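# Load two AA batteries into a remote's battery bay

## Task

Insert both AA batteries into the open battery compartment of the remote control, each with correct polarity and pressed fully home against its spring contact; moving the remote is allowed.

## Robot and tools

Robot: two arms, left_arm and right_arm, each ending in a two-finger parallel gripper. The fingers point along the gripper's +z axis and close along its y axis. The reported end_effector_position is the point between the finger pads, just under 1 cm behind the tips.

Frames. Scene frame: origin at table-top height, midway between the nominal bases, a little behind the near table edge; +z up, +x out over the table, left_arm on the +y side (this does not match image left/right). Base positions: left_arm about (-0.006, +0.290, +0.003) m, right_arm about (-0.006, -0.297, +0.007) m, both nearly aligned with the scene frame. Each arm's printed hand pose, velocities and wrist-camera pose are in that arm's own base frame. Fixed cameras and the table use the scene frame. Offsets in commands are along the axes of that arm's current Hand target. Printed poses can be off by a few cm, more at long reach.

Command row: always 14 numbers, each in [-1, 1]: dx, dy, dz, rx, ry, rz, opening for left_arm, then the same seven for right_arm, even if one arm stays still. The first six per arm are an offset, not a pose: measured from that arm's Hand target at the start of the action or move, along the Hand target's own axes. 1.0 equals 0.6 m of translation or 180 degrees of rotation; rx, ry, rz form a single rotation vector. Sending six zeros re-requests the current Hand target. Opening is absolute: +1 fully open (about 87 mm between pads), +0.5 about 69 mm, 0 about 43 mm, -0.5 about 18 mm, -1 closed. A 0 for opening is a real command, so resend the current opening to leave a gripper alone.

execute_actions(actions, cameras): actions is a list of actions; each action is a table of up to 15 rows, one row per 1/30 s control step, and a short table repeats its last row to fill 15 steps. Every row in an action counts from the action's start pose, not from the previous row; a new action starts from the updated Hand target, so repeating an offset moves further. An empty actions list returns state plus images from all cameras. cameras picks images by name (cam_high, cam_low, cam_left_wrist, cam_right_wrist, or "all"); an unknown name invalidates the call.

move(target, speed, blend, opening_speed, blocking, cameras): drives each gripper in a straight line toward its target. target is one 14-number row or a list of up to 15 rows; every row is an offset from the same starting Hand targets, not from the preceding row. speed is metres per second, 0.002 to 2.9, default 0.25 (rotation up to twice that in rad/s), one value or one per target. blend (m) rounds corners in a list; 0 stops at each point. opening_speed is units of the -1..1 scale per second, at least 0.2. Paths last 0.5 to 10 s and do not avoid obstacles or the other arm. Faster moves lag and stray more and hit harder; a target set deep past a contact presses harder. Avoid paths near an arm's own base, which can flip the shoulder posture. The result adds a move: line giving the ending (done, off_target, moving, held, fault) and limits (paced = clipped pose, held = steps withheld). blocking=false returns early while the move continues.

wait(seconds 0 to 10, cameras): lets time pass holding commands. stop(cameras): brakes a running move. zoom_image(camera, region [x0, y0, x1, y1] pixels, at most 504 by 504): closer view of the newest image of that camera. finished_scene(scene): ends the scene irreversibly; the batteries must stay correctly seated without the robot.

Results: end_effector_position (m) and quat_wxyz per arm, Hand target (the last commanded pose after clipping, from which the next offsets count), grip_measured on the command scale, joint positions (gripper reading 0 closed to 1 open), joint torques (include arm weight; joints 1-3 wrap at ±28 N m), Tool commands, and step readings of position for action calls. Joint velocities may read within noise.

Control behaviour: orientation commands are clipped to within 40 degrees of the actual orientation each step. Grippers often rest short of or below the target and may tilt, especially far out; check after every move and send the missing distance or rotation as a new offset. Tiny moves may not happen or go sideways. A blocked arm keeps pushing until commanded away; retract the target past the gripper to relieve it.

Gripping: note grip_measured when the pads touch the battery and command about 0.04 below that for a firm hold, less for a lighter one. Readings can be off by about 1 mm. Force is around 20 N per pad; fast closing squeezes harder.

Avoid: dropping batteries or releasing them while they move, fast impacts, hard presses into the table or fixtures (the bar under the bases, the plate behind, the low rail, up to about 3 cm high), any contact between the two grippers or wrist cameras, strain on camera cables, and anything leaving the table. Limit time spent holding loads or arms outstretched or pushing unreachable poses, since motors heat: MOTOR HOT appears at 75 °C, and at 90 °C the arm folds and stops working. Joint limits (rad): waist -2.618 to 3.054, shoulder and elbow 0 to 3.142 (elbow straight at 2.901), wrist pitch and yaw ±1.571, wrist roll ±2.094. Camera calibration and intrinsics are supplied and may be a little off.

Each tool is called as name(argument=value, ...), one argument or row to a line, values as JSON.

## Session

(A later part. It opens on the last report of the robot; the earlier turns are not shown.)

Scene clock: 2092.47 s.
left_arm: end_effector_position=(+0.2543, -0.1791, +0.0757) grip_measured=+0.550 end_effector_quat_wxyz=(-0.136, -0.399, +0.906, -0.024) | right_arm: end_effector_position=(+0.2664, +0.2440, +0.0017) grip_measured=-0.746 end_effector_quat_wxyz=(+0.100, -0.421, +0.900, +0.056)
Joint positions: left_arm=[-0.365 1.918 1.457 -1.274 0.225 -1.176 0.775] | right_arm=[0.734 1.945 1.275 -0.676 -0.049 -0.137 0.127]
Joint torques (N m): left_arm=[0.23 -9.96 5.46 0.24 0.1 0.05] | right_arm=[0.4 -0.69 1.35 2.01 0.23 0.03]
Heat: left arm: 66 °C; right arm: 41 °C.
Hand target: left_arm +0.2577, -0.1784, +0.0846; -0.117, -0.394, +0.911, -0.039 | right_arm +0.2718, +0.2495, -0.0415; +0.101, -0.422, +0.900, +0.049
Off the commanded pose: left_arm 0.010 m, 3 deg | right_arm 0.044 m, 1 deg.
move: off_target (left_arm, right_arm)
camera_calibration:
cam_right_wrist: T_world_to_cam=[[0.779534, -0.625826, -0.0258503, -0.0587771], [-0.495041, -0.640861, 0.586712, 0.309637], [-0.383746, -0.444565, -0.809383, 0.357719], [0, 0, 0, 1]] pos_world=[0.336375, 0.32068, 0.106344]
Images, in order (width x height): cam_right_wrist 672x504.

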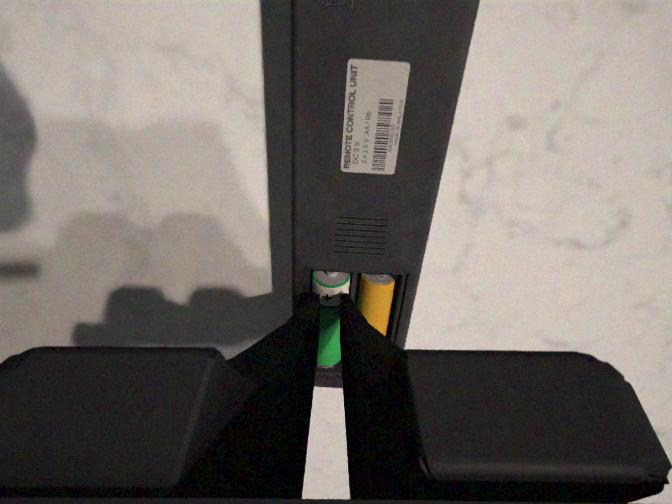

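move(
  target=[
    [0,0,0,0,0,0,0.55,-0.027,0,-0.122,0,0,0,-0.75],
    [0,0,0,0,0,0,0.55,0.0169,0.0027,-0.1317,0,0,0,-0.75],
    [0,0,0,0,0,0,0.55,0.0439,0.0027,-0.0097,0,0,0,-0.75],
  ],
  speed=[0.1,0.08,0.05],
  blend=[0.005,0.002,0],
)

move(
  target=[
    [0,0,0,0,0,0,0.55,0,0.037,0,0,0,0,-0.75],
    [0,0,0,0,0,0,0.55,0,-0.037,0,0,0,0,-0.75],
    [0,0,0,0,0,0,0.55,0,0.037,0,0,0,0,-0.75],
    [0,0,0,0,0,0,0.55,0,0,0,0,0,0,-0.75],
  ],
  speed=0.08,
  blend=[0.005,0.005,0.005,0],
  cameras=["cam_right_wrist"],
)

zoom_image(
  camera="cam_right_wrist",
  region=[275, 200, 415, 370],
)

Scene clock: 2102.93 s.
left_arm: end_effector_position=(+0.2543, -0.1791, +0.0757) grip_measured=+0.550 end_effector_quat_wxyz=(-0.136, -0.399, +0.906, -0.024) | right_arm: end_effector_position=(+0.2471, +0.2247, +0.0004) grip_measured=-0.748 end_effector_quat_wxyz=(+0.099, -0.421, +0.900, +0.051)
Joint positions: left_arm=[-0.365 1.918 1.457 -1.274 0.225 -1.176 0.775] | right_arm=[0.735 1.858 1.15 -0.643 -0.038 -0.137 0.126]
Joint torques (N m): left_arm=[0.17 -9.94 5.48 0.24 0.09 0.05] | right_arm=[-0.18 -0.27 1.2 2.15 0.11 -0.04]
Heat: left arm: 66 °C; right arm: 41 °C.
Hand target: left_arm +0.2577, -0.1784, +0.0846; -0.117, -0.394, +0.911, -0.039 | right_arm +0.2532, +0.2297, -0.0418; +0.101, -0.422, +0.900, +0.049
Off the commanded pose: left_arm 0.010 m, 3 deg | right_arm 0.043 m, 0 deg.
move: off_target (left_arm, right_arm)

Scene clock: 2105.07 s.
left_arm: end_effector_position=(+0.2543, -0.1791, +0.0757) grip_measured=+0.550 end_effector_quat_wxyz=(-0.136, -0.399, +0.906, -0.024) | right_arm: end_effector_position=(+0.2470, +0.2244, +0.0002) grip_measured=-0.747 end_effector_quat_wxyz=(+0.106, -0.419, +0.901, +0.040)
Joint positions: left_arm=[-0.365 1.918 1.457 -1.274 0.225 -1.176 0.775] | right_arm=[0.747 1.852 1.141 -0.634 -0.011 -0.122 0.127]
Joint torques (N m): left_arm=[0.18 -9.96 5.48 0.24 0.09 0.06] | right_arm=[-1.31 0.31 1.54 1.98 -0.1 -0.16]
Heat: left arm: 65 °C; right arm: 40 °C.
Hand target: left_arm +0.2577, -0.1784, +0.0846; -0.117, -0.394, +0.911, -0.039 | right_arm +0.2533, +0.2297, -0.0418; +0.101, -0.422, +0.900, +0.049
Off the commanded pose: left_arm 0.010 m, 3 deg | right_arm 0.043 m, 1 deg.
move: off_target (left_arm, right_arm)
camera_calibration:
cam_right_wrist: T_world_to_cam=[[0.773719, -0.633487, 0.0072721, -0.0528222], [-0.514501, -0.621614, 0.590665, 0.288832], [-0.369658, -0.46075, -0.806884, 0.340548], [0, 0, 0, 1]] pos_world=[0.31536, 0.302987, 0.104564]
Images, in order (width x height): cam_right_wrist 672x504.

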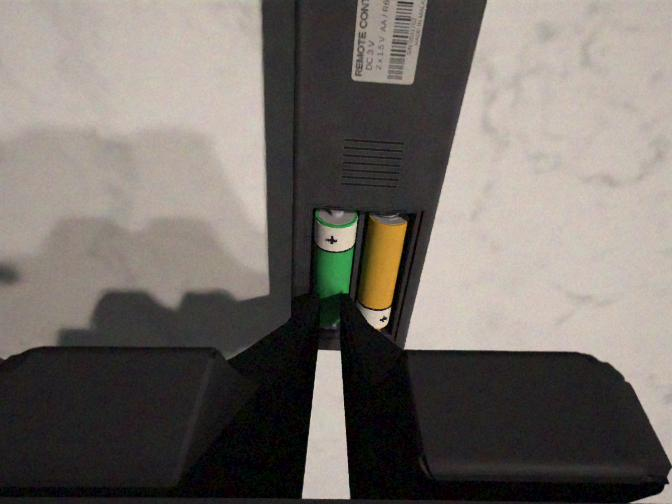

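Scaled by 2.965 from the camera's 672x504 image, which has a finer 960x720 frame.

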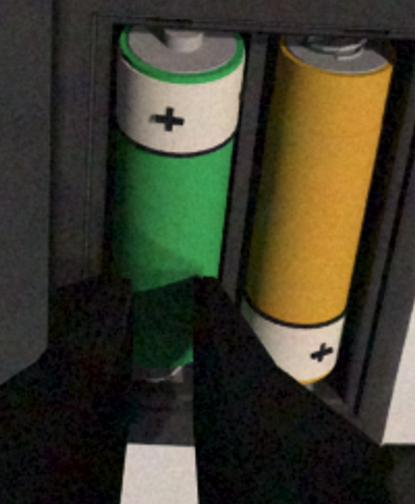

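move(
  target=[
    [0,0,0,0,0,0,0.55,-0.036,0,-0.1627,0,0,0,-0.75],
    [0,0,0,0,0,0,0.55,-0.06,0,-0.157,0,-0.06,0,-0.75],
  ],
  speed=[0.1,0.1],
  blend=[0.01,0],
  cameras=["cam_right_wrist","cam_left_wrist"],
)

zoom_image(
  camera="cam_right_wrist",
  region=[265, 200, 435, 370],
)

Scene clock: 2110.60 s.
left_arm: end_effector_position=(+0.2543, -0.1791, +0.0757) grip_measured=+0.550 end_effector_quat_wxyz=(-0.136, -0.399, +0.906, -0.024) | right_arm: end_effector_position=(+0.2562, +0.2369, +0.0493) grip_measured=-0.750 end_effector_quat_wxyz=(+0.165, -0.414, +0.892, +0.077)
Joint positions: left_arm=[-0.365 1.918 1.457 -1.274 0.225 -1.176 0.775] | right_arm=[0.737 1.719 1.167 -0.656 -0.048 -0.123 0.125]
Joint torques (N m): left_arm=[0.23 -9.92 5.48 0.24 0.09 0.06] | right_arm=[-1.11 -9.88 5.71 1.28 -0.1 -0.18]
Heat: left arm: 65 °C; right arm: 40 °C.
Hand target: left_arm +0.2577, -0.1784, +0.0846; -0.117, -0.394, +0.911, -0.039 | right_arm +0.2624, +0.2405, +0.0582; +0.186, -0.415, +0.886, +0.088
Off the commanded pose: left_arm 0.010 m, 3 deg | right_arm 0.011 m, 3 deg.
move: off_target (left_arm, right_arm)
camera_calibration:
cam_left_wrist: T_world_to_cam=[[0.735477, -0.673163, -0.0769811, -0.303446], [-0.216913, -0.34157, 0.914483, -0.0573104], [-0.64189, -0.655883, -0.397234, 0.21698], [0, 0, 0, 1]] pos_world=[0.350024, -0.0815306, 0.115242]
cam_right_wrist: T_world_to_cam=[[0.775047, -0.631851, -0.00812682, -0.052412], [-0.554068, -0.685708, 0.47203, 0.303529], [-0.303825, -0.361343, -0.881545, 0.35247], [0, 0, 0, 1]] pos_world=[0.315887, 0.302379, 0.167017]
Images, in order (width x height): cam_left_wrist 672x504, cam_right_wrist 672x504.

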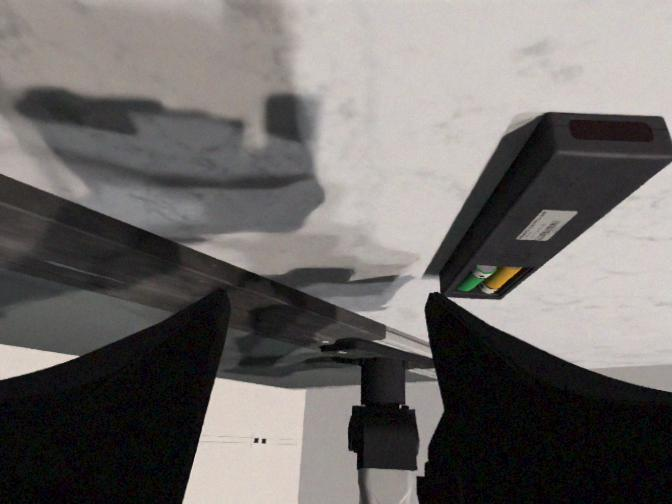

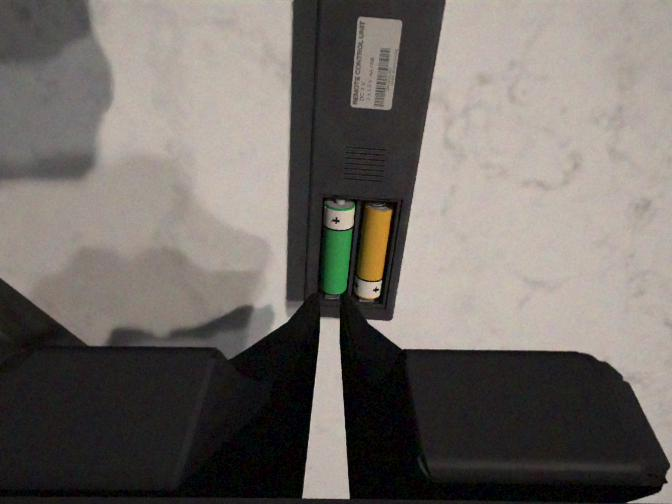

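Scaled by 2.965 from the camera's 672x504 image, which has a finer 960x720 frame.

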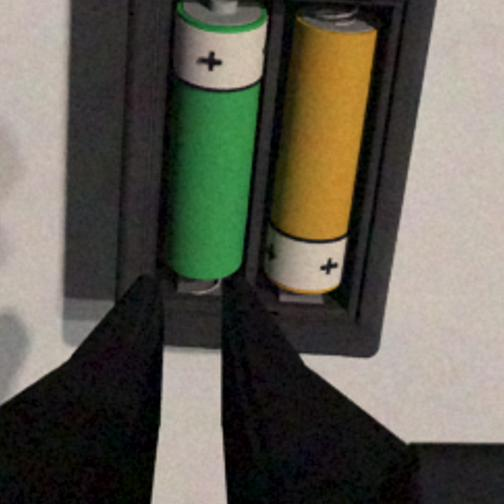

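zoom_image(
  camera="cam_right_wrist",
  region=[310, 185, 410, 260],
)

zoom_image(
  camera="cam_left_wrist",
  region=[420, 240, 560, 310],
)

Scaled by 5.040 from the camera's 672x504 image, which has a finer 960x720 frame.

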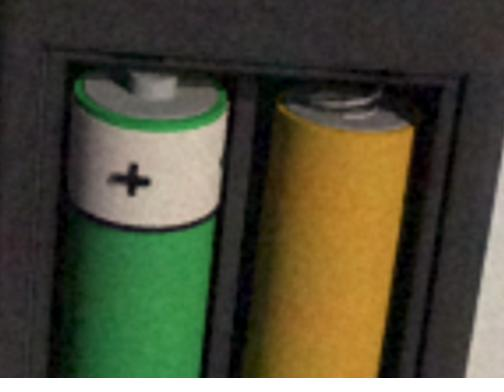

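Scaled by 3.600 from the camera's 672x504 image, which has a finer 960x720 frame.

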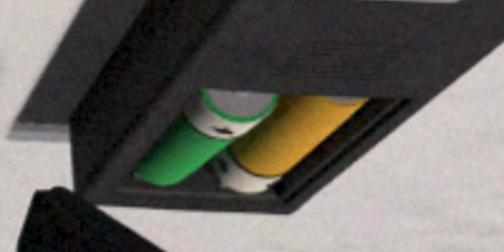

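move(
  target=[
    [0,0,0,0,0,0,0.55,-0.0025,-0.0023,0.0558,0,0.06,0,-0.75],
    [0,0,0,0,0,0,0.55,0.0447,-0.0023,0.1625,0,0.06,0,-0.75],
    [0,0,0,0,0,0,0.55,0.0447,0.0377,0.1625,0,0.06,0,-0.75],
    [0,0,0,0,0,0,0.55,0.0447,-0.0423,0.1625,0,0.06,0,-0.75],
    [0,0,0,0,0,0,0.55,0.0447,0.0377,0.1625,0,0.06,0,-0.75],
    [0,0,0,0,0,0,0.55,0.0447,-0.0423,0.1625,0,0.06,0,-0.75],
    [0,0,0,0,0,0,0.55,0.0447,-0.0023,0.1625,0,0.06,0,-0.75],
  ],
  speed=[0.1,0.06,0.08,0.08,0.08,0.08,0.08],
  blend=[0.005,0.003,0.005,0.005,0.005,0.005,0],
  cameras=["cam_right_wrist","cam_left_wrist"],
)

zoom_image(
  camera="cam_right_wrist",
  region=[275, 230, 415, 400],
)

zoom_image(
  camera="cam_left_wrist",
  region=[420, 240, 560, 310],
)

Scene clock: 2130.40 s.
left_arm: end_effector_position=(+0.2543, -0.1791, +0.0757) grip_measured=+0.550 end_effector_quat_wxyz=(-0.136, -0.399, +0.906, -0.024) | right_arm: end_effector_position=(+0.2670, +0.2463, +0.0019) grip_measured=-0.747 end_effector_quat_wxyz=(+0.100, -0.422, +0.899, +0.059)
Joint positions: left_arm=[-0.365 1.918 1.457 -1.274 0.225 -1.176 0.775] | right_arm=[0.735 1.951 1.284 -0.679 -0.054 -0.136 0.127]
Joint torques (N m): left_arm=[0.24 -9.94 5.5 0.23 0.09 0.05] | right_arm=[0.4 -1.16 1.25 2.03 0.26 0.07]
Heat: left arm: 65 °C; right arm: 41 °C.
Hand target: left_arm +0.2577, -0.1784, +0.0846; -0.117, -0.394, +0.911, -0.039 | right_arm +0.2727, +0.2509, -0.0420; +0.101, -0.422, +0.900, +0.049
Off the commanded pose: left_arm 0.010 m, 3 deg | right_arm 0.044 m, 1 deg.
move: off_target (left_arm, right_arm)
camera_calibration:
cam_left_wrist: T_world_to_cam=[[0.735477, -0.673163, -0.0769811, -0.303446], [-0.216913, -0.34157, 0.914483, -0.0573104], [-0.64189, -0.655883, -0.397234, 0.21698], [0, 0, 0, 1]] pos_world=[0.350024, -0.0815306, 0.115242]
cam_right_wrist: T_world_to_cam=[[0.780424, -0.624496, -0.0307221, -0.0583535], [-0.492224, -0.64394, 0.585711, 0.311291], [-0.385557, -0.441981, -0.809938, 0.358992], [0, 0, 0, 1]] pos_world=[0.337177, 0.322678, 0.106642]
Images, in order (width x height): cam_left_wrist 672x504, cam_right_wrist 672x504.

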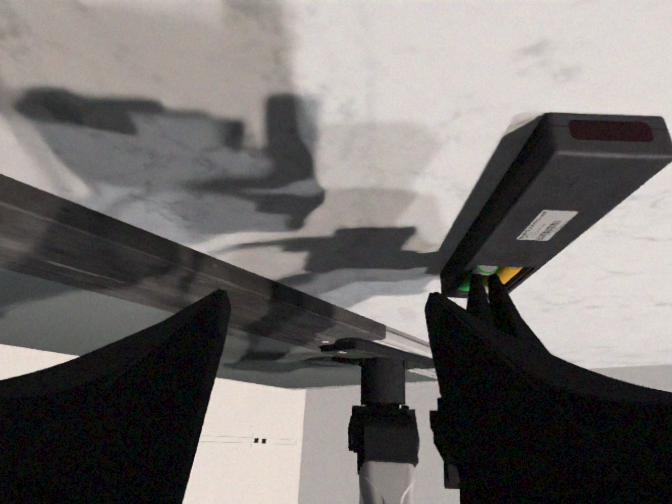

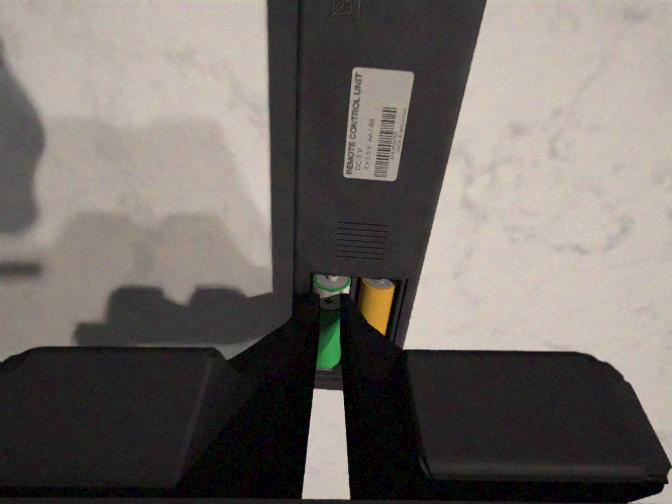

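Scaled by 2.965 from the camera's 672x504 image, which has a finer 960x720 frame.

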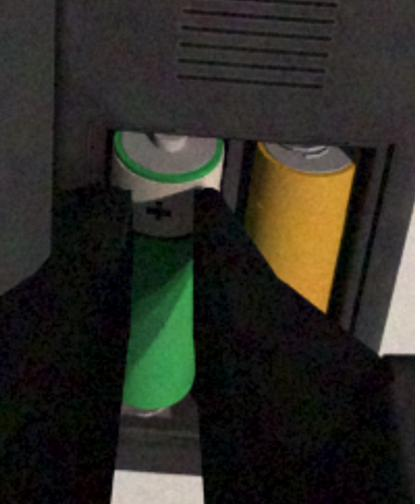

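Scaled by 3.600 from the camera's 672x504 image, which has a finer 960x720 frame.

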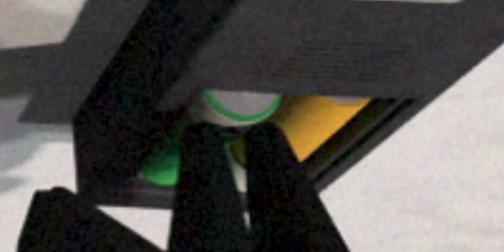

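move(
  target=[
    [0,0,0,0,0,0,0.55,0.0376,0,0.0002,0,0,0,-0.75],
    [0,0,0,0,0,0,0.55,0.0376,0.035,0.0002,0,0,0,-0.75],
    [0,0,0,0,0,0,0.55,0.0376,-0.035,0.0002,0,0,0,-0.75],
    [0,0,0,0,0,0,0.55,0.0376,0,0.0002,0,0,0,-0.75],
  ],
  speed=0.08,
  blend=[0.003,0.005,0.005,0],
  cameras=["cam_right_wrist","cam_left_wrist"],
)

zoom_image(
  camera="cam_right_wrist",
  region=[275, 230, 415, 400],
)

zoom_image(
  camera="cam_left_wrist",
  region=[420, 240, 560, 310],
)

Scene clock: 2145.47 s.
left_arm: end_effector_position=(+0.2543, -0.1791, +0.0757) grip_measured=+0.550 end_effector_quat_wxyz=(-0.136, -0.399, +0.906, -0.024) | right_arm: end_effector_position=(+0.2664, +0.2444, +0.0017) grip_measured=-0.746 end_effector_quat_wxyz=(+0.136, -0.419, +0.895, +0.074)
Joint positions: left_arm=[-0.365 1.918 1.457 -1.274 0.225 -1.176 0.775] | right_arm=[0.728 1.88 1.177 -0.563 -0.063 -0.139 0.127]
Joint torques (N m): left_arm=[0.21 -9.95 5.46 0.22 0.1 0.06] | right_arm=[0.34 0.36 0.62 1.59 0.4 -0.03]
Heat: left arm: 65 °C; right arm: 39 °C.
Hand target: left_arm +0.2577, -0.1784, +0.0846; -0.117, -0.394, +0.911, -0.039 | right_arm +0.2587, +0.2340, -0.0471; +0.101, -0.422, +0.900, +0.049
Off the commanded pose: left_arm 0.010 m, 3 deg | right_arm 0.051 m, 5 deg.
move: off_target (left_arm, right_arm)
camera_calibration:
cam_left_wrist: T_world_to_cam=[[0.735477, -0.673163, -0.0769811, -0.303446], [-0.216913, -0.34157, 0.914483, -0.0573104], [-0.64189, -0.655883, -0.397234, 0.21698], [0, 0, 0, 1]] pos_world=[0.350024, -0.0815306, 0.115242]
cam_right_wrist: T_world_to_cam=[[0.780843, -0.624166, -0.0264746, -0.0593285], [-0.522561, -0.675784, 0.519852, 0.325891], [-0.342365, -0.392089, -0.853846, 0.334166], [0, 0, 0, 1]] pos_world=[0.331031, 0.314223, 0.11434]
Images, in order (width x height): cam_left_wrist 672x504, cam_right_wrist 672x504.

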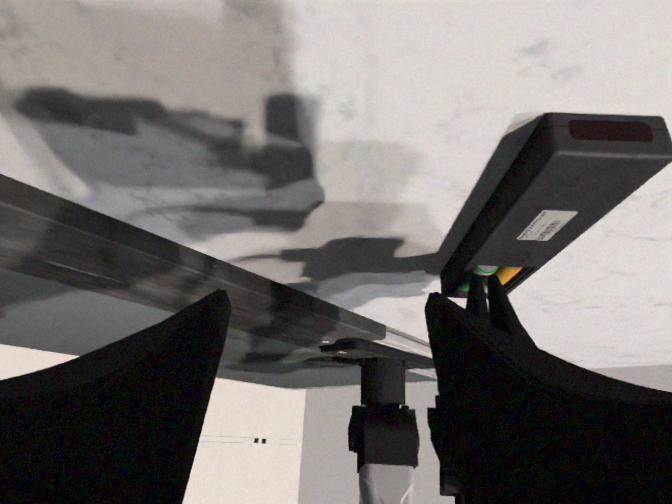

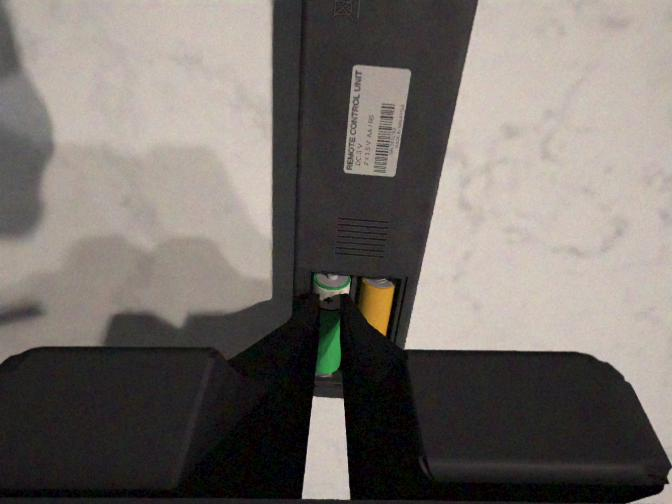

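Scaled by 2.965 from the camera's 672x504 image, which has a finer 960x720 frame.

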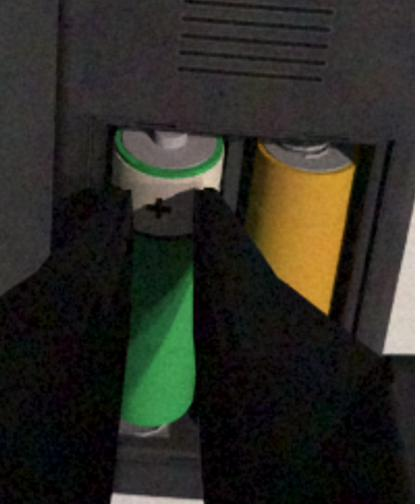

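Scaled by 3.600 from the camera's 672x504 image, which has a finer 960x720 frame.

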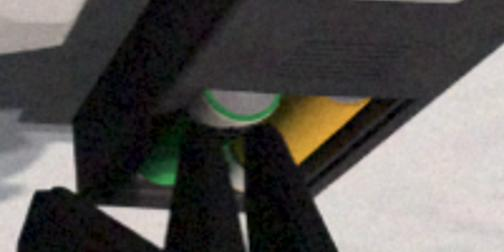

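move(
  target=[
    [0,0,0,0,0,0,0.55,-0.04,0,-0.17,0,0,0,-0.75],
    [0,0,0,0,0,0,0.55,0.1,0,-0.25,0,-0.08,0,-0.75],
  ],
  speed=0.12,
  blend=[0.02,0],
  cameras=["cam_low","cam_right_wrist","cam_left_wrist"],
)

Scene clock: 2170.30 s.
left_arm: end_effector_position=(+0.2543, -0.1791, +0.0757) grip_measured=+0.550 end_effector_quat_wxyz=(-0.136, -0.399, +0.906, -0.024) | right_arm: end_effector_position=(+0.1954, +0.1597, +0.0828) grip_measured=-0.750 end_effector_quat_wxyz=(+0.200, -0.408, +0.886, +0.094)
Joint positions: left_arm=[-0.365 1.918 1.457 -1.274 0.225 -1.176 0.775] | right_arm=[0.652 1.241 0.854 -0.748 -0.093 -0.191 0.125]
Joint torques (N m): left_arm=[0.23 -9.89 5.49 0.24 0.09 0.06] | right_arm=[-0.94 -4.45 5.93 1.36 -0.11 -0.17]
Heat: left arm: 65 °C; right arm: 38 °C.
Hand target: left_arm +0.2577, -0.1784, +0.0846; -0.117, -0.394, +0.911, -0.039 | right_arm +0.2000, +0.1631, +0.0857; +0.213, -0.412, +0.880, +0.101
Off the commanded pose: left_arm 0.010 m, 3 deg | right_arm 0.006 m, 2 deg.
move: off_target (left_arm)
camera_calibration:
cam_left_wrist: T_world_to_cam=[[0.735477, -0.673163, -0.0769811, -0.303446], [-0.216913, -0.34157, 0.914483, -0.0573104], [-0.64189, -0.655883, -0.397234, 0.21698], [0, 0, 0, 1]] pos_world=[0.350024, -0.0815306, 0.115242]
cam_right_wrist: T_world_to_cam=[[0.77222, -0.6353, -0.00836158, -0.0526273], [-0.579432, -0.709587, 0.40093, 0.21574], [-0.260644, -0.304761, -0.916071, 0.321086], [0, 0, 0, 1]] pos_world=[0.249336, 0.217507, 0.207201]
Images, in order (width x height): cam_low 672x504, cam_left_wrist 672x504, cam_right_wrist 672x504.

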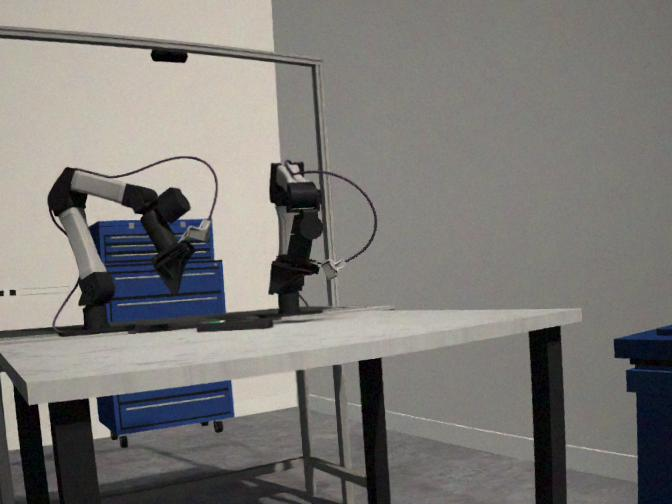

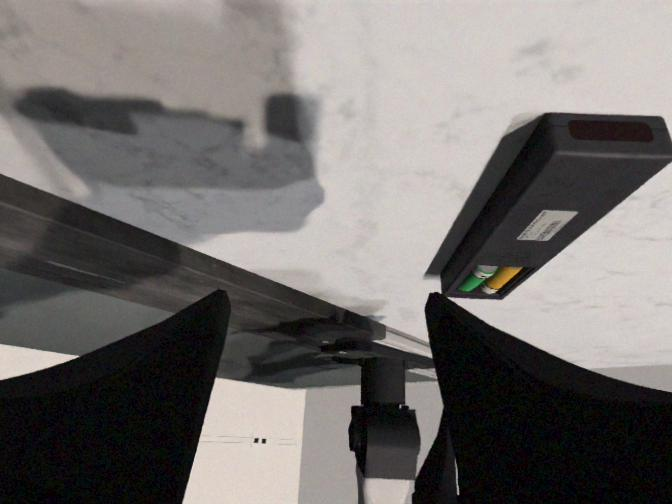

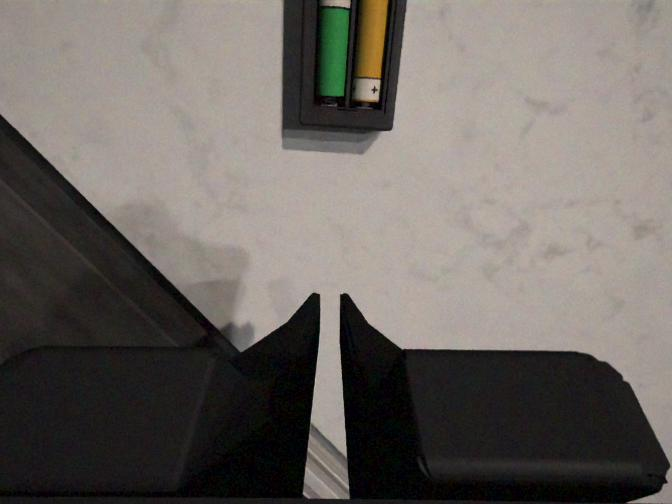

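zoom_image(
  camera="cam_low",
  region=[190, 305, 280, 345],
)

zoom_image(
  camera="cam_left_wrist",
  region=[430, 250, 540, 310],
)

zoom_image(
  camera="cam_right_wrist",
  region=[290, 0, 410, 140],
)

Scaled by 5.600 from the camera's 672x504 image, which has a finer 960x720 frame.

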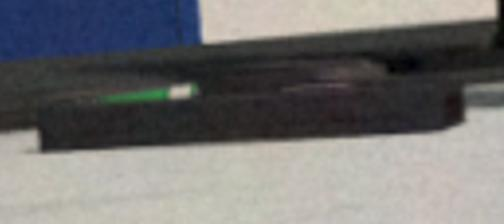

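Scaled by 4.582 from the camera's 672x504 image, which has a finer 960x720 frame.

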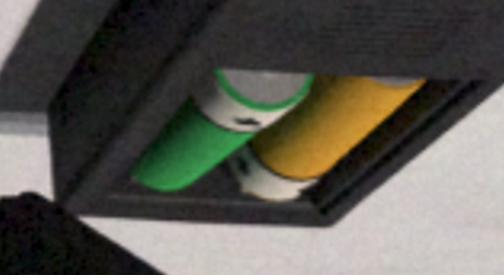

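Scaled by 3.600 from the camera's 672x504 image, which has a finer 960x720 frame.

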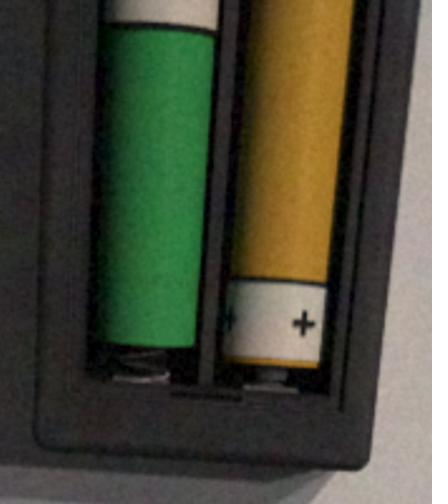

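move(
  target=[
    [0.0323,-0.1755,0.0081,0,0,0,0.55,0,0,0,0,0,0,-1],
    [-0.0049,-0.1755,0.1573,0,0,0,0.55,0,0,0,0,0,0,-1],
    [-0.0049,-0.1755,0.1573,0,0,0,0.03,0,0,0,0,0,0,-1],
  ],
  speed=[0.2,0.1,0.1],
  cameras=["cam_left_wrist","cam_right_wrist"],
)

Scene clock: 2209.50 s.
left_arm: end_effector_position=(+0.3178, -0.2621, -0.0042) grip_measured=+0.099 end_effector_quat_wxyz=(-0.116, -0.390, +0.913, -0.038) | right_arm: end_effector_position=(+0.1954, +0.1599, +0.0828) grip_measured=-1.000 end_effector_quat_wxyz=(+0.200, -0.408, +0.886, +0.094)
Joint positions: left_arm=[-0.497 2.303 1.74 -1.093 0.229 -1.295 0.55] | right_arm=[0.652 1.241 0.854 -0.747 -0.094 -0.192 0]
Joint torques (N m): left_arm=[-0.05 -8.24 5.78 0.38 0.19 -0.15] | right_arm=[-0.9 -4.46 5.9 1.31 -0.08 -0.22]
Heat: left arm: 65 °C; right arm: 39 °C.
Hand target: left_arm +0.3188, -0.2639, -0.0100; -0.118, -0.394, +0.911, -0.039 | right_arm +0.2000, +0.1631, +0.0857; +0.213, -0.412, +0.880, +0.101
Off the commanded pose: left_arm 0.006 m, 1 deg | right_arm 0.006 m, 2 deg.
move: done
camera_calibration:
cam_left_wrist: T_world_to_cam=[[0.726849, -0.686101, -0.0309034, -0.412596], [-0.269643, -0.326463, 0.905933, 0.021822], [-0.631651, -0.650144, -0.422292, 0.169746], [0, 0, 0, 1]] pos_world=[0.413, -0.165599, 0.0391626]
cam_right_wrist: T_world_to_cam=[[0.772641, -0.634782, -0.00875963, -0.0526979], [-0.578962, -0.710224, 0.400481, 0.215886], [-0.260439, -0.304356, -0.916263, 0.321109], [0, 0, 0, 1]] pos_world=[0.249336, 0.217607, 0.207301]
Images, in order (width x height): cam_left_wrist 672x504, cam_right_wrist 672x504.

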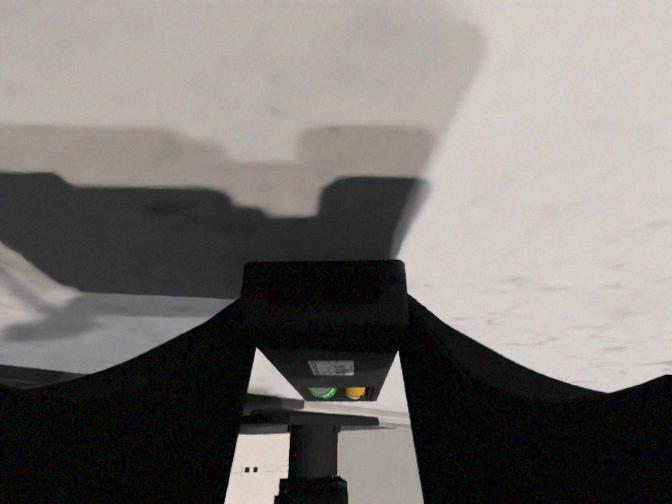

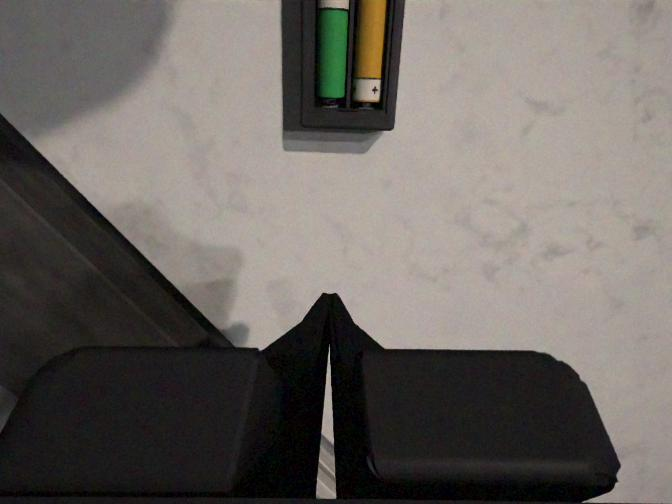

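zoom_image(
  camera="cam_left_wrist",
  region=[290, 365, 390, 415],
)

Scaled by 5.040 from the camera's 672x504 image, which has a finer 960x720 frame.

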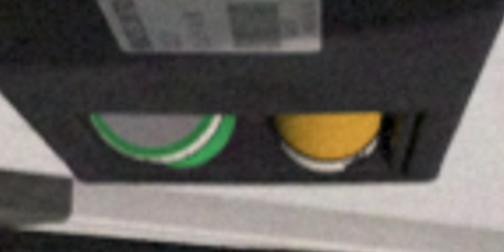

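move(
  target=[0,0,0,0,0,0,0.03,-0.1664,0,0.1535,0,-0.0536,0,-1],
  speed=0.15,
  cameras=["cam_left_wrist","cam_right_wrist"],
)

Scene clock: 2225.93 s.
left_arm: end_effector_position=(+0.3178, -0.2621, -0.0042) grip_measured=+0.099 end_effector_quat_wxyz=(-0.116, -0.390, +0.913, -0.038) | right_arm: end_effector_position=(+0.2748, +0.2512, +0.0404) grip_measured=-1.000 end_effector_quat_wxyz=(+0.267, -0.409, +0.864, +0.125)
Joint positions: left_arm=[-0.497 2.303 1.74 -1.093 0.229 -1.295 0.55] | right_arm=[0.712 1.641 0.964 -0.301 -0.094 -0.143 0]
Joint torques (N m): left_arm=[0.01 -8.28 5.75 0.37 0.19 -0.15] | right_arm=[0.42 -6.26 8.05 1.55 0.01 0.22]
Heat: left arm: 64 °C; right arm: 40 °C.
Hand target: left_arm +0.3188, -0.2639, -0.0100; -0.118, -0.394, +0.911, -0.039 | right_arm +0.2836, +0.2639, +0.0496; +0.286, -0.402, +0.859, +0.136
Off the commanded pose: left_arm 0.006 m, 1 deg | right_arm 0.018 m, 3 deg.
move: off_target (right_arm)
camera_calibration:
cam_left_wrist: T_world_to_cam=[[0.726849, -0.686101, -0.0309034, -0.412596], [-0.269643, -0.326463, 0.905933, 0.021822], [-0.631651, -0.650144, -0.422292, 0.169746], [0, 0, 0, 1]] pos_world=[0.413, -0.165599, 0.0391626]
cam_right_wrist: T_world_to_cam=[[0.784536, -0.620083, -0.000344674, -0.0636063], [-0.599456, -0.758581, 0.255358, 0.367389], [-0.158604, -0.200131, -0.966847, 0.278522], [0, 0, 0, 1]] pos_world=[0.31431, 0.294994, 0.175451]
Images, in order (width x height): cam_left_wrist 672x504, cam_right_wrist 672x504.

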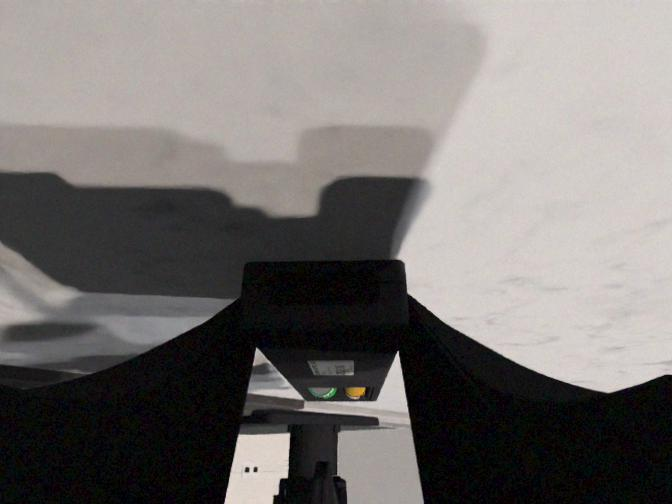

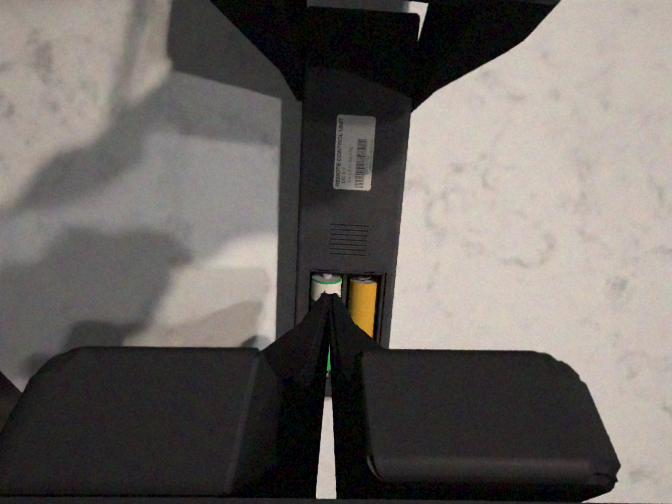

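move(
  target=[0,0,0,0,0,0,0.03,0.0387,0.0033,0.0431,0,0,0,-1],
  speed=0.06,
  cameras=["cam_left_wrist","cam_right_wrist"],
)

zoom_image(
  camera="cam_right_wrist",
  region=[275, 230, 415, 400],
)

zoom_image(
  camera="cam_left_wrist",
  region=[290, 365, 390, 415],
)

Scene clock: 2236.63 s.
left_arm: end_effector_position=(+0.3178, -0.2621, -0.0042) grip_measured=+0.099 end_effector_quat_wxyz=(-0.116, -0.390, +0.913, -0.038) | right_arm: end_effector_position=(+0.2782, +0.2567, +0.0135) grip_measured=-1.000 end_effector_quat_wxyz=(+0.278, -0.408, +0.860, +0.129)
Joint positions: left_arm=[-0.497 2.303 1.74 -1.093 0.229 -1.295 0.55] | right_arm=[0.717 1.702 0.899 -0.152 -0.094 -0.139 0]
Joint torques (N m): left_arm=[-0.03 -8.24 5.75 0.36 0.19 -0.15] | right_arm=[0.28 -6.78 5.45 1.65 0.08 0.21]
Heat: left arm: 64 °C; right arm: 42 °C.
Hand target: left_arm +0.3188, -0.2639, -0.0100; -0.118, -0.394, +0.911, -0.039 | right_arm +0.2802, +0.2630, +0.0150; +0.286, -0.402, +0.859, +0.136
Off the commanded pose: left_arm 0.006 m, 1 deg | right_arm 0.007 m, 1 deg.
move: done
camera_calibration:
cam_left_wrist: T_world_to_cam=[[0.726849, -0.686101, -0.0309034, -0.412596], [-0.269643, -0.326463, 0.905933, 0.021822], [-0.631651, -0.650144, -0.422292, 0.169746], [0, 0, 0, 1]] pos_world=[0.413, -0.165599, 0.0391626]
cam_right_wrist: T_world_to_cam=[[0.785233, -0.619198, 0.00166059, -0.0633531], [-0.602486, -0.763415, 0.232826, 0.382814], [-0.142897, -0.183823, -0.972517, 0.245646], [0, 0, 0, 1]] pos_world=[0.315489, 0.298174, 0.149872]
Images, in order (width x height): cam_left_wrist 672x504, cam_right_wrist 672x504.

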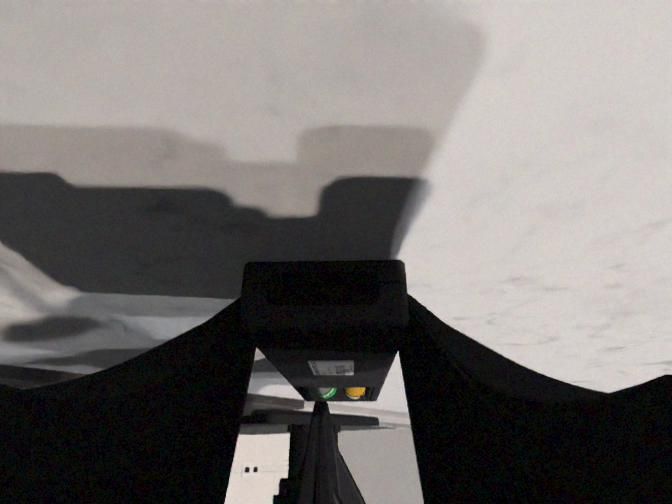

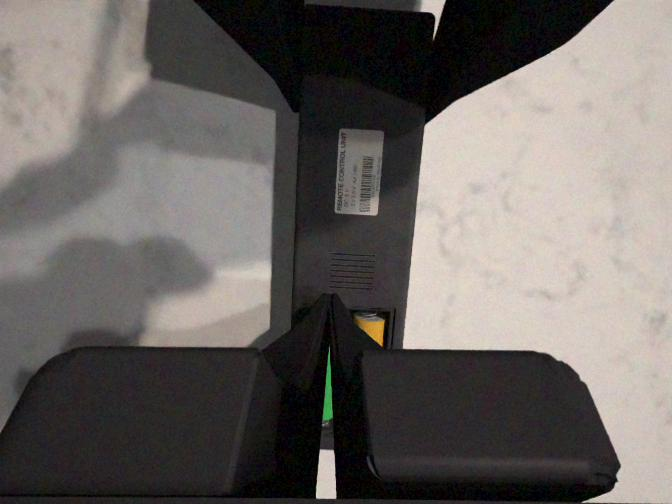

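Scaled by 2.965 from the camera's 672x504 image, which has a finer 960x720 frame.

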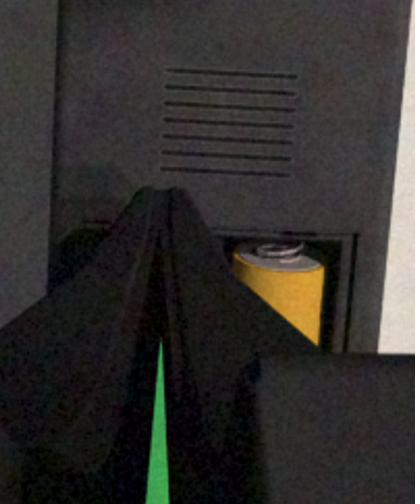

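Scaled by 5.040 from the camera's 672x504 image, which has a finer 960x720 frame.

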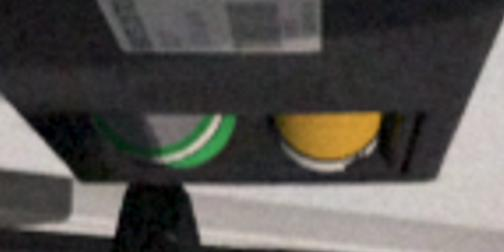

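move(
  target=[
    [-0.0194,0,-0.0048,0,0,0,0.03,0.004,0,0.0137,0,0,0,-1],
    [-0.0194,0,-0.0048,0,0,0,0.03,0.058,0.003,0.0022,0,0,0,-1],
  ],
  speed=0.05,
  blend=[0.001,0],
  cameras=["cam_left_wrist","cam_right_wrist"],
)

zoom_image(
  camera="cam_right_wrist",
  region=[275, 230, 415, 400],
)

zoom_image(
  camera="cam_left_wrist",
  region=[290, 365, 390, 415],
)

Scene clock: 2244.13 s.
left_arm: end_effector_position=(+0.3198, -0.2573, -0.0046) grip_measured=+0.099 end_effector_quat_wxyz=(-0.122, -0.397, +0.909, -0.039) | right_arm: end_effector_position=(+0.2779, +0.2565, +0.0056) grip_measured=-1.000 end_effector_quat_wxyz=(+0.323, -0.403, +0.845, +0.142)
Joint positions: left_arm=[-0.481 2.306 1.74 -1.099 0.238 -1.292 0.55] | right_arm=[0.717 1.673 0.769 0.049 -0.094 -0.138 0]
Joint torques (N m): left_arm=[0.72 -7.39 7.87 0.26 0.08 0.11] | right_arm=[-0.14 -7.13 3.85 0.87 0 0.1]
Heat: left arm: 63 °C; right arm: 41 °C.
Hand target: left_arm +0.3270, -0.2552, -0.0102; -0.118, -0.394, +0.911, -0.039 | right_arm +0.2615, +0.2434, -0.0069; +0.286, -0.403, +0.859, +0.136
Off the commanded pose: left_arm 0.009 m, 1 deg | right_arm 0.024 m, 5 deg.
move: off_target (right_arm)
camera_calibration:
cam_left_wrist: T_world_to_cam=[[0.736681, -0.675237, -0.0368283, -0.411144], [-0.253876, -0.326633, 0.910416, 0.0192435], [-0.626776, -0.661337, -0.412051, 0.169518], [0, 0, 0, 1]] pos_world=[0.414017, -0.159226, 0.0371886]
cam_right_wrist: T_world_to_cam=[[0.78406, -0.62038, 0.0194668, -0.062771], [-0.616735, -0.775155, 0.137013, 0.391909], [-0.0699104, -0.119432, -0.990378, 0.201269], [0, 0, 0, 1]] pos_world=[0.304991, 0.288887, 0.146858]
Images, in order (width x height): cam_left_wrist 672x504, cam_right_wrist 672x504.

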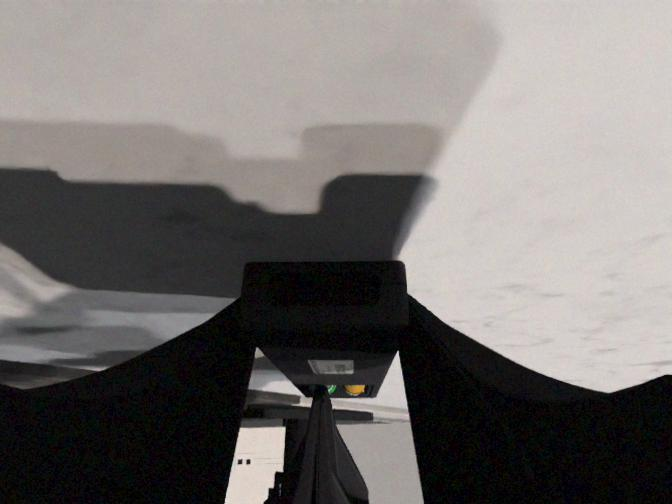

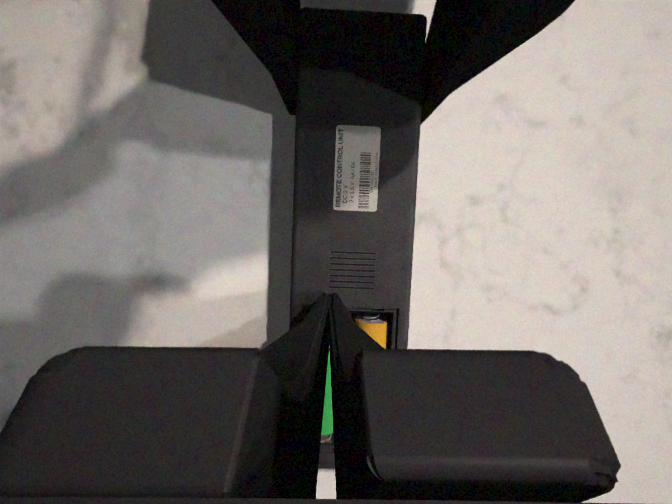

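Scaled by 2.965 from the camera's 672x504 image, which has a finer 960x720 frame.

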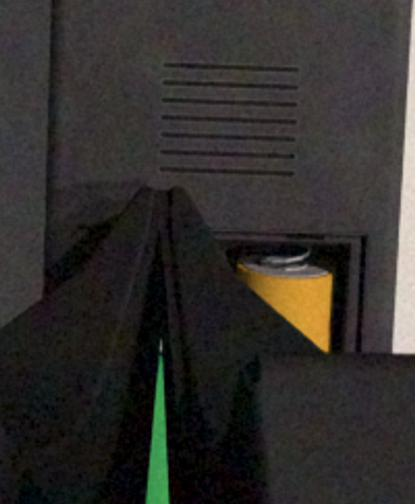

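Scaled by 5.040 from the camera's 672x504 image, which has a finer 960x720 frame.

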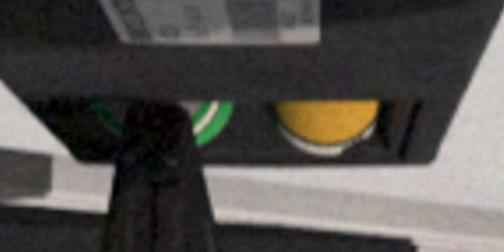

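move(
  target=[-0.0194,0,-0.0048,0,0,0,0.03,0.036,0.002,-0.0065,0,0,0,-1],
  speed=0.05,
  cameras=["cam_left_wrist","cam_right_wrist"],
)

zoom_image(
  camera="cam_right_wrist",
  region=[275, 280, 415, 450],
)

zoom_image(
  camera="cam_left_wrist",
  region=[290, 365, 390, 415],
)

Scene clock: 2250.60 s.
left_arm: end_effector_position=(+0.3184, -0.2585, -0.0041) grip_measured=+0.098 end_effector_quat_wxyz=(-0.139, -0.396, +0.907, -0.043) | right_arm: end_effector_position=(+0.2734, +0.2538, +0.0069) grip_measured=-1.000 end_effector_quat_wxyz=(+0.350, -0.400, +0.833, +0.152)
Joint positions: left_arm=[-0.473 2.323 1.757 -1.118 0.27 -1.281 0.549] | right_arm=[0.717 1.629 0.683 0.153 -0.099 -0.138 0]
Joint torques (N m): left_arm=[2.15 -7.73 8.59 0.25 -0.27 0.28] | right_arm=[-0.57 -6.58 3.07 0.49 0.01 0.05]
Heat: left arm: 63 °C; right arm: 41 °C.
Hand target: left_arm +0.3354, -0.2466, -0.0101; -0.117, -0.394, +0.911, -0.039 | right_arm +0.2481, +0.2290, -0.0168; +0.287, -0.403, +0.859, +0.135
Off the commanded pose: left_arm 0.022 m, 3 deg | right_arm 0.043 m, 8 deg.
move: off_target (left_arm, right_arm)
camera_calibration:
cam_left_wrist: T_world_to_cam=[[0.735915, -0.675644, -0.0439773, -0.410805], [-0.226651, -0.307032, 0.924316, 0.0145058], [-0.638012, -0.670251, -0.379085, 0.169459], [0, 0, 0, 1]] pos_world=[0.413722, -0.159524, 0.0327653]
cam_right_wrist: T_world_to_cam=[[0.785316, -0.618507, 0.026971, -0.0617628], [-0.618557, -0.782072, 0.0758334, 0.389473], [-0.0258102, -0.0762363, -0.996756, 0.178852], [0, 0, 0, 1]] pos_world=[0.294031, 0.28003, 0.150403]
Images, in order (width x height): cam_left_wrist 672x504, cam_right_wrist 672x504.

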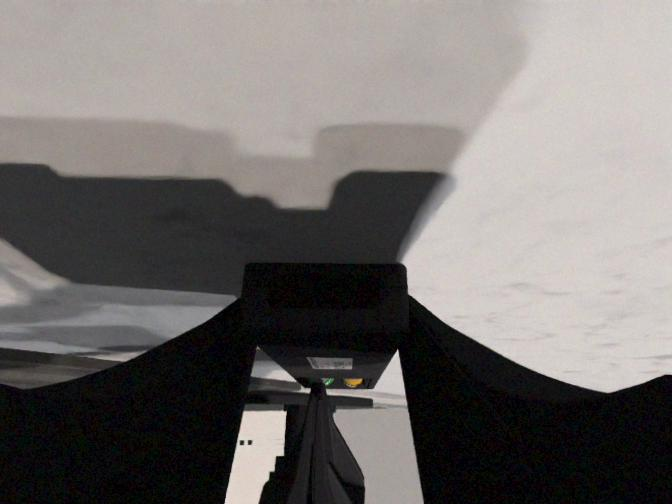

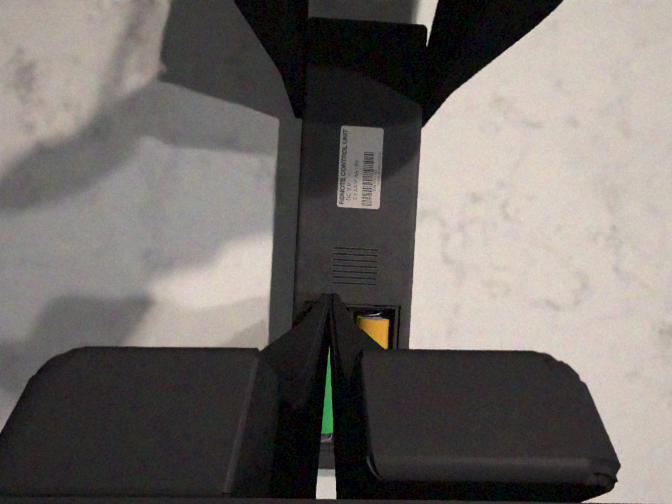

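Scaled by 2.965 from the camera's 672x504 image, which has a finer 960x720 frame.

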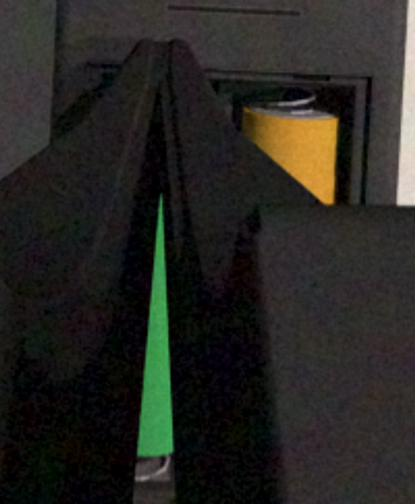

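Scaled by 5.040 from the camera's 672x504 image, which has a finer 960x720 frame.

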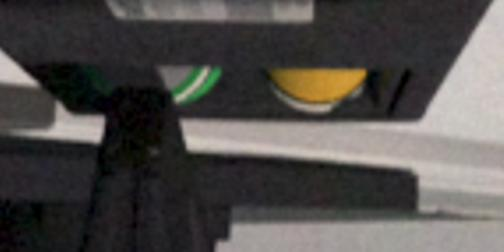

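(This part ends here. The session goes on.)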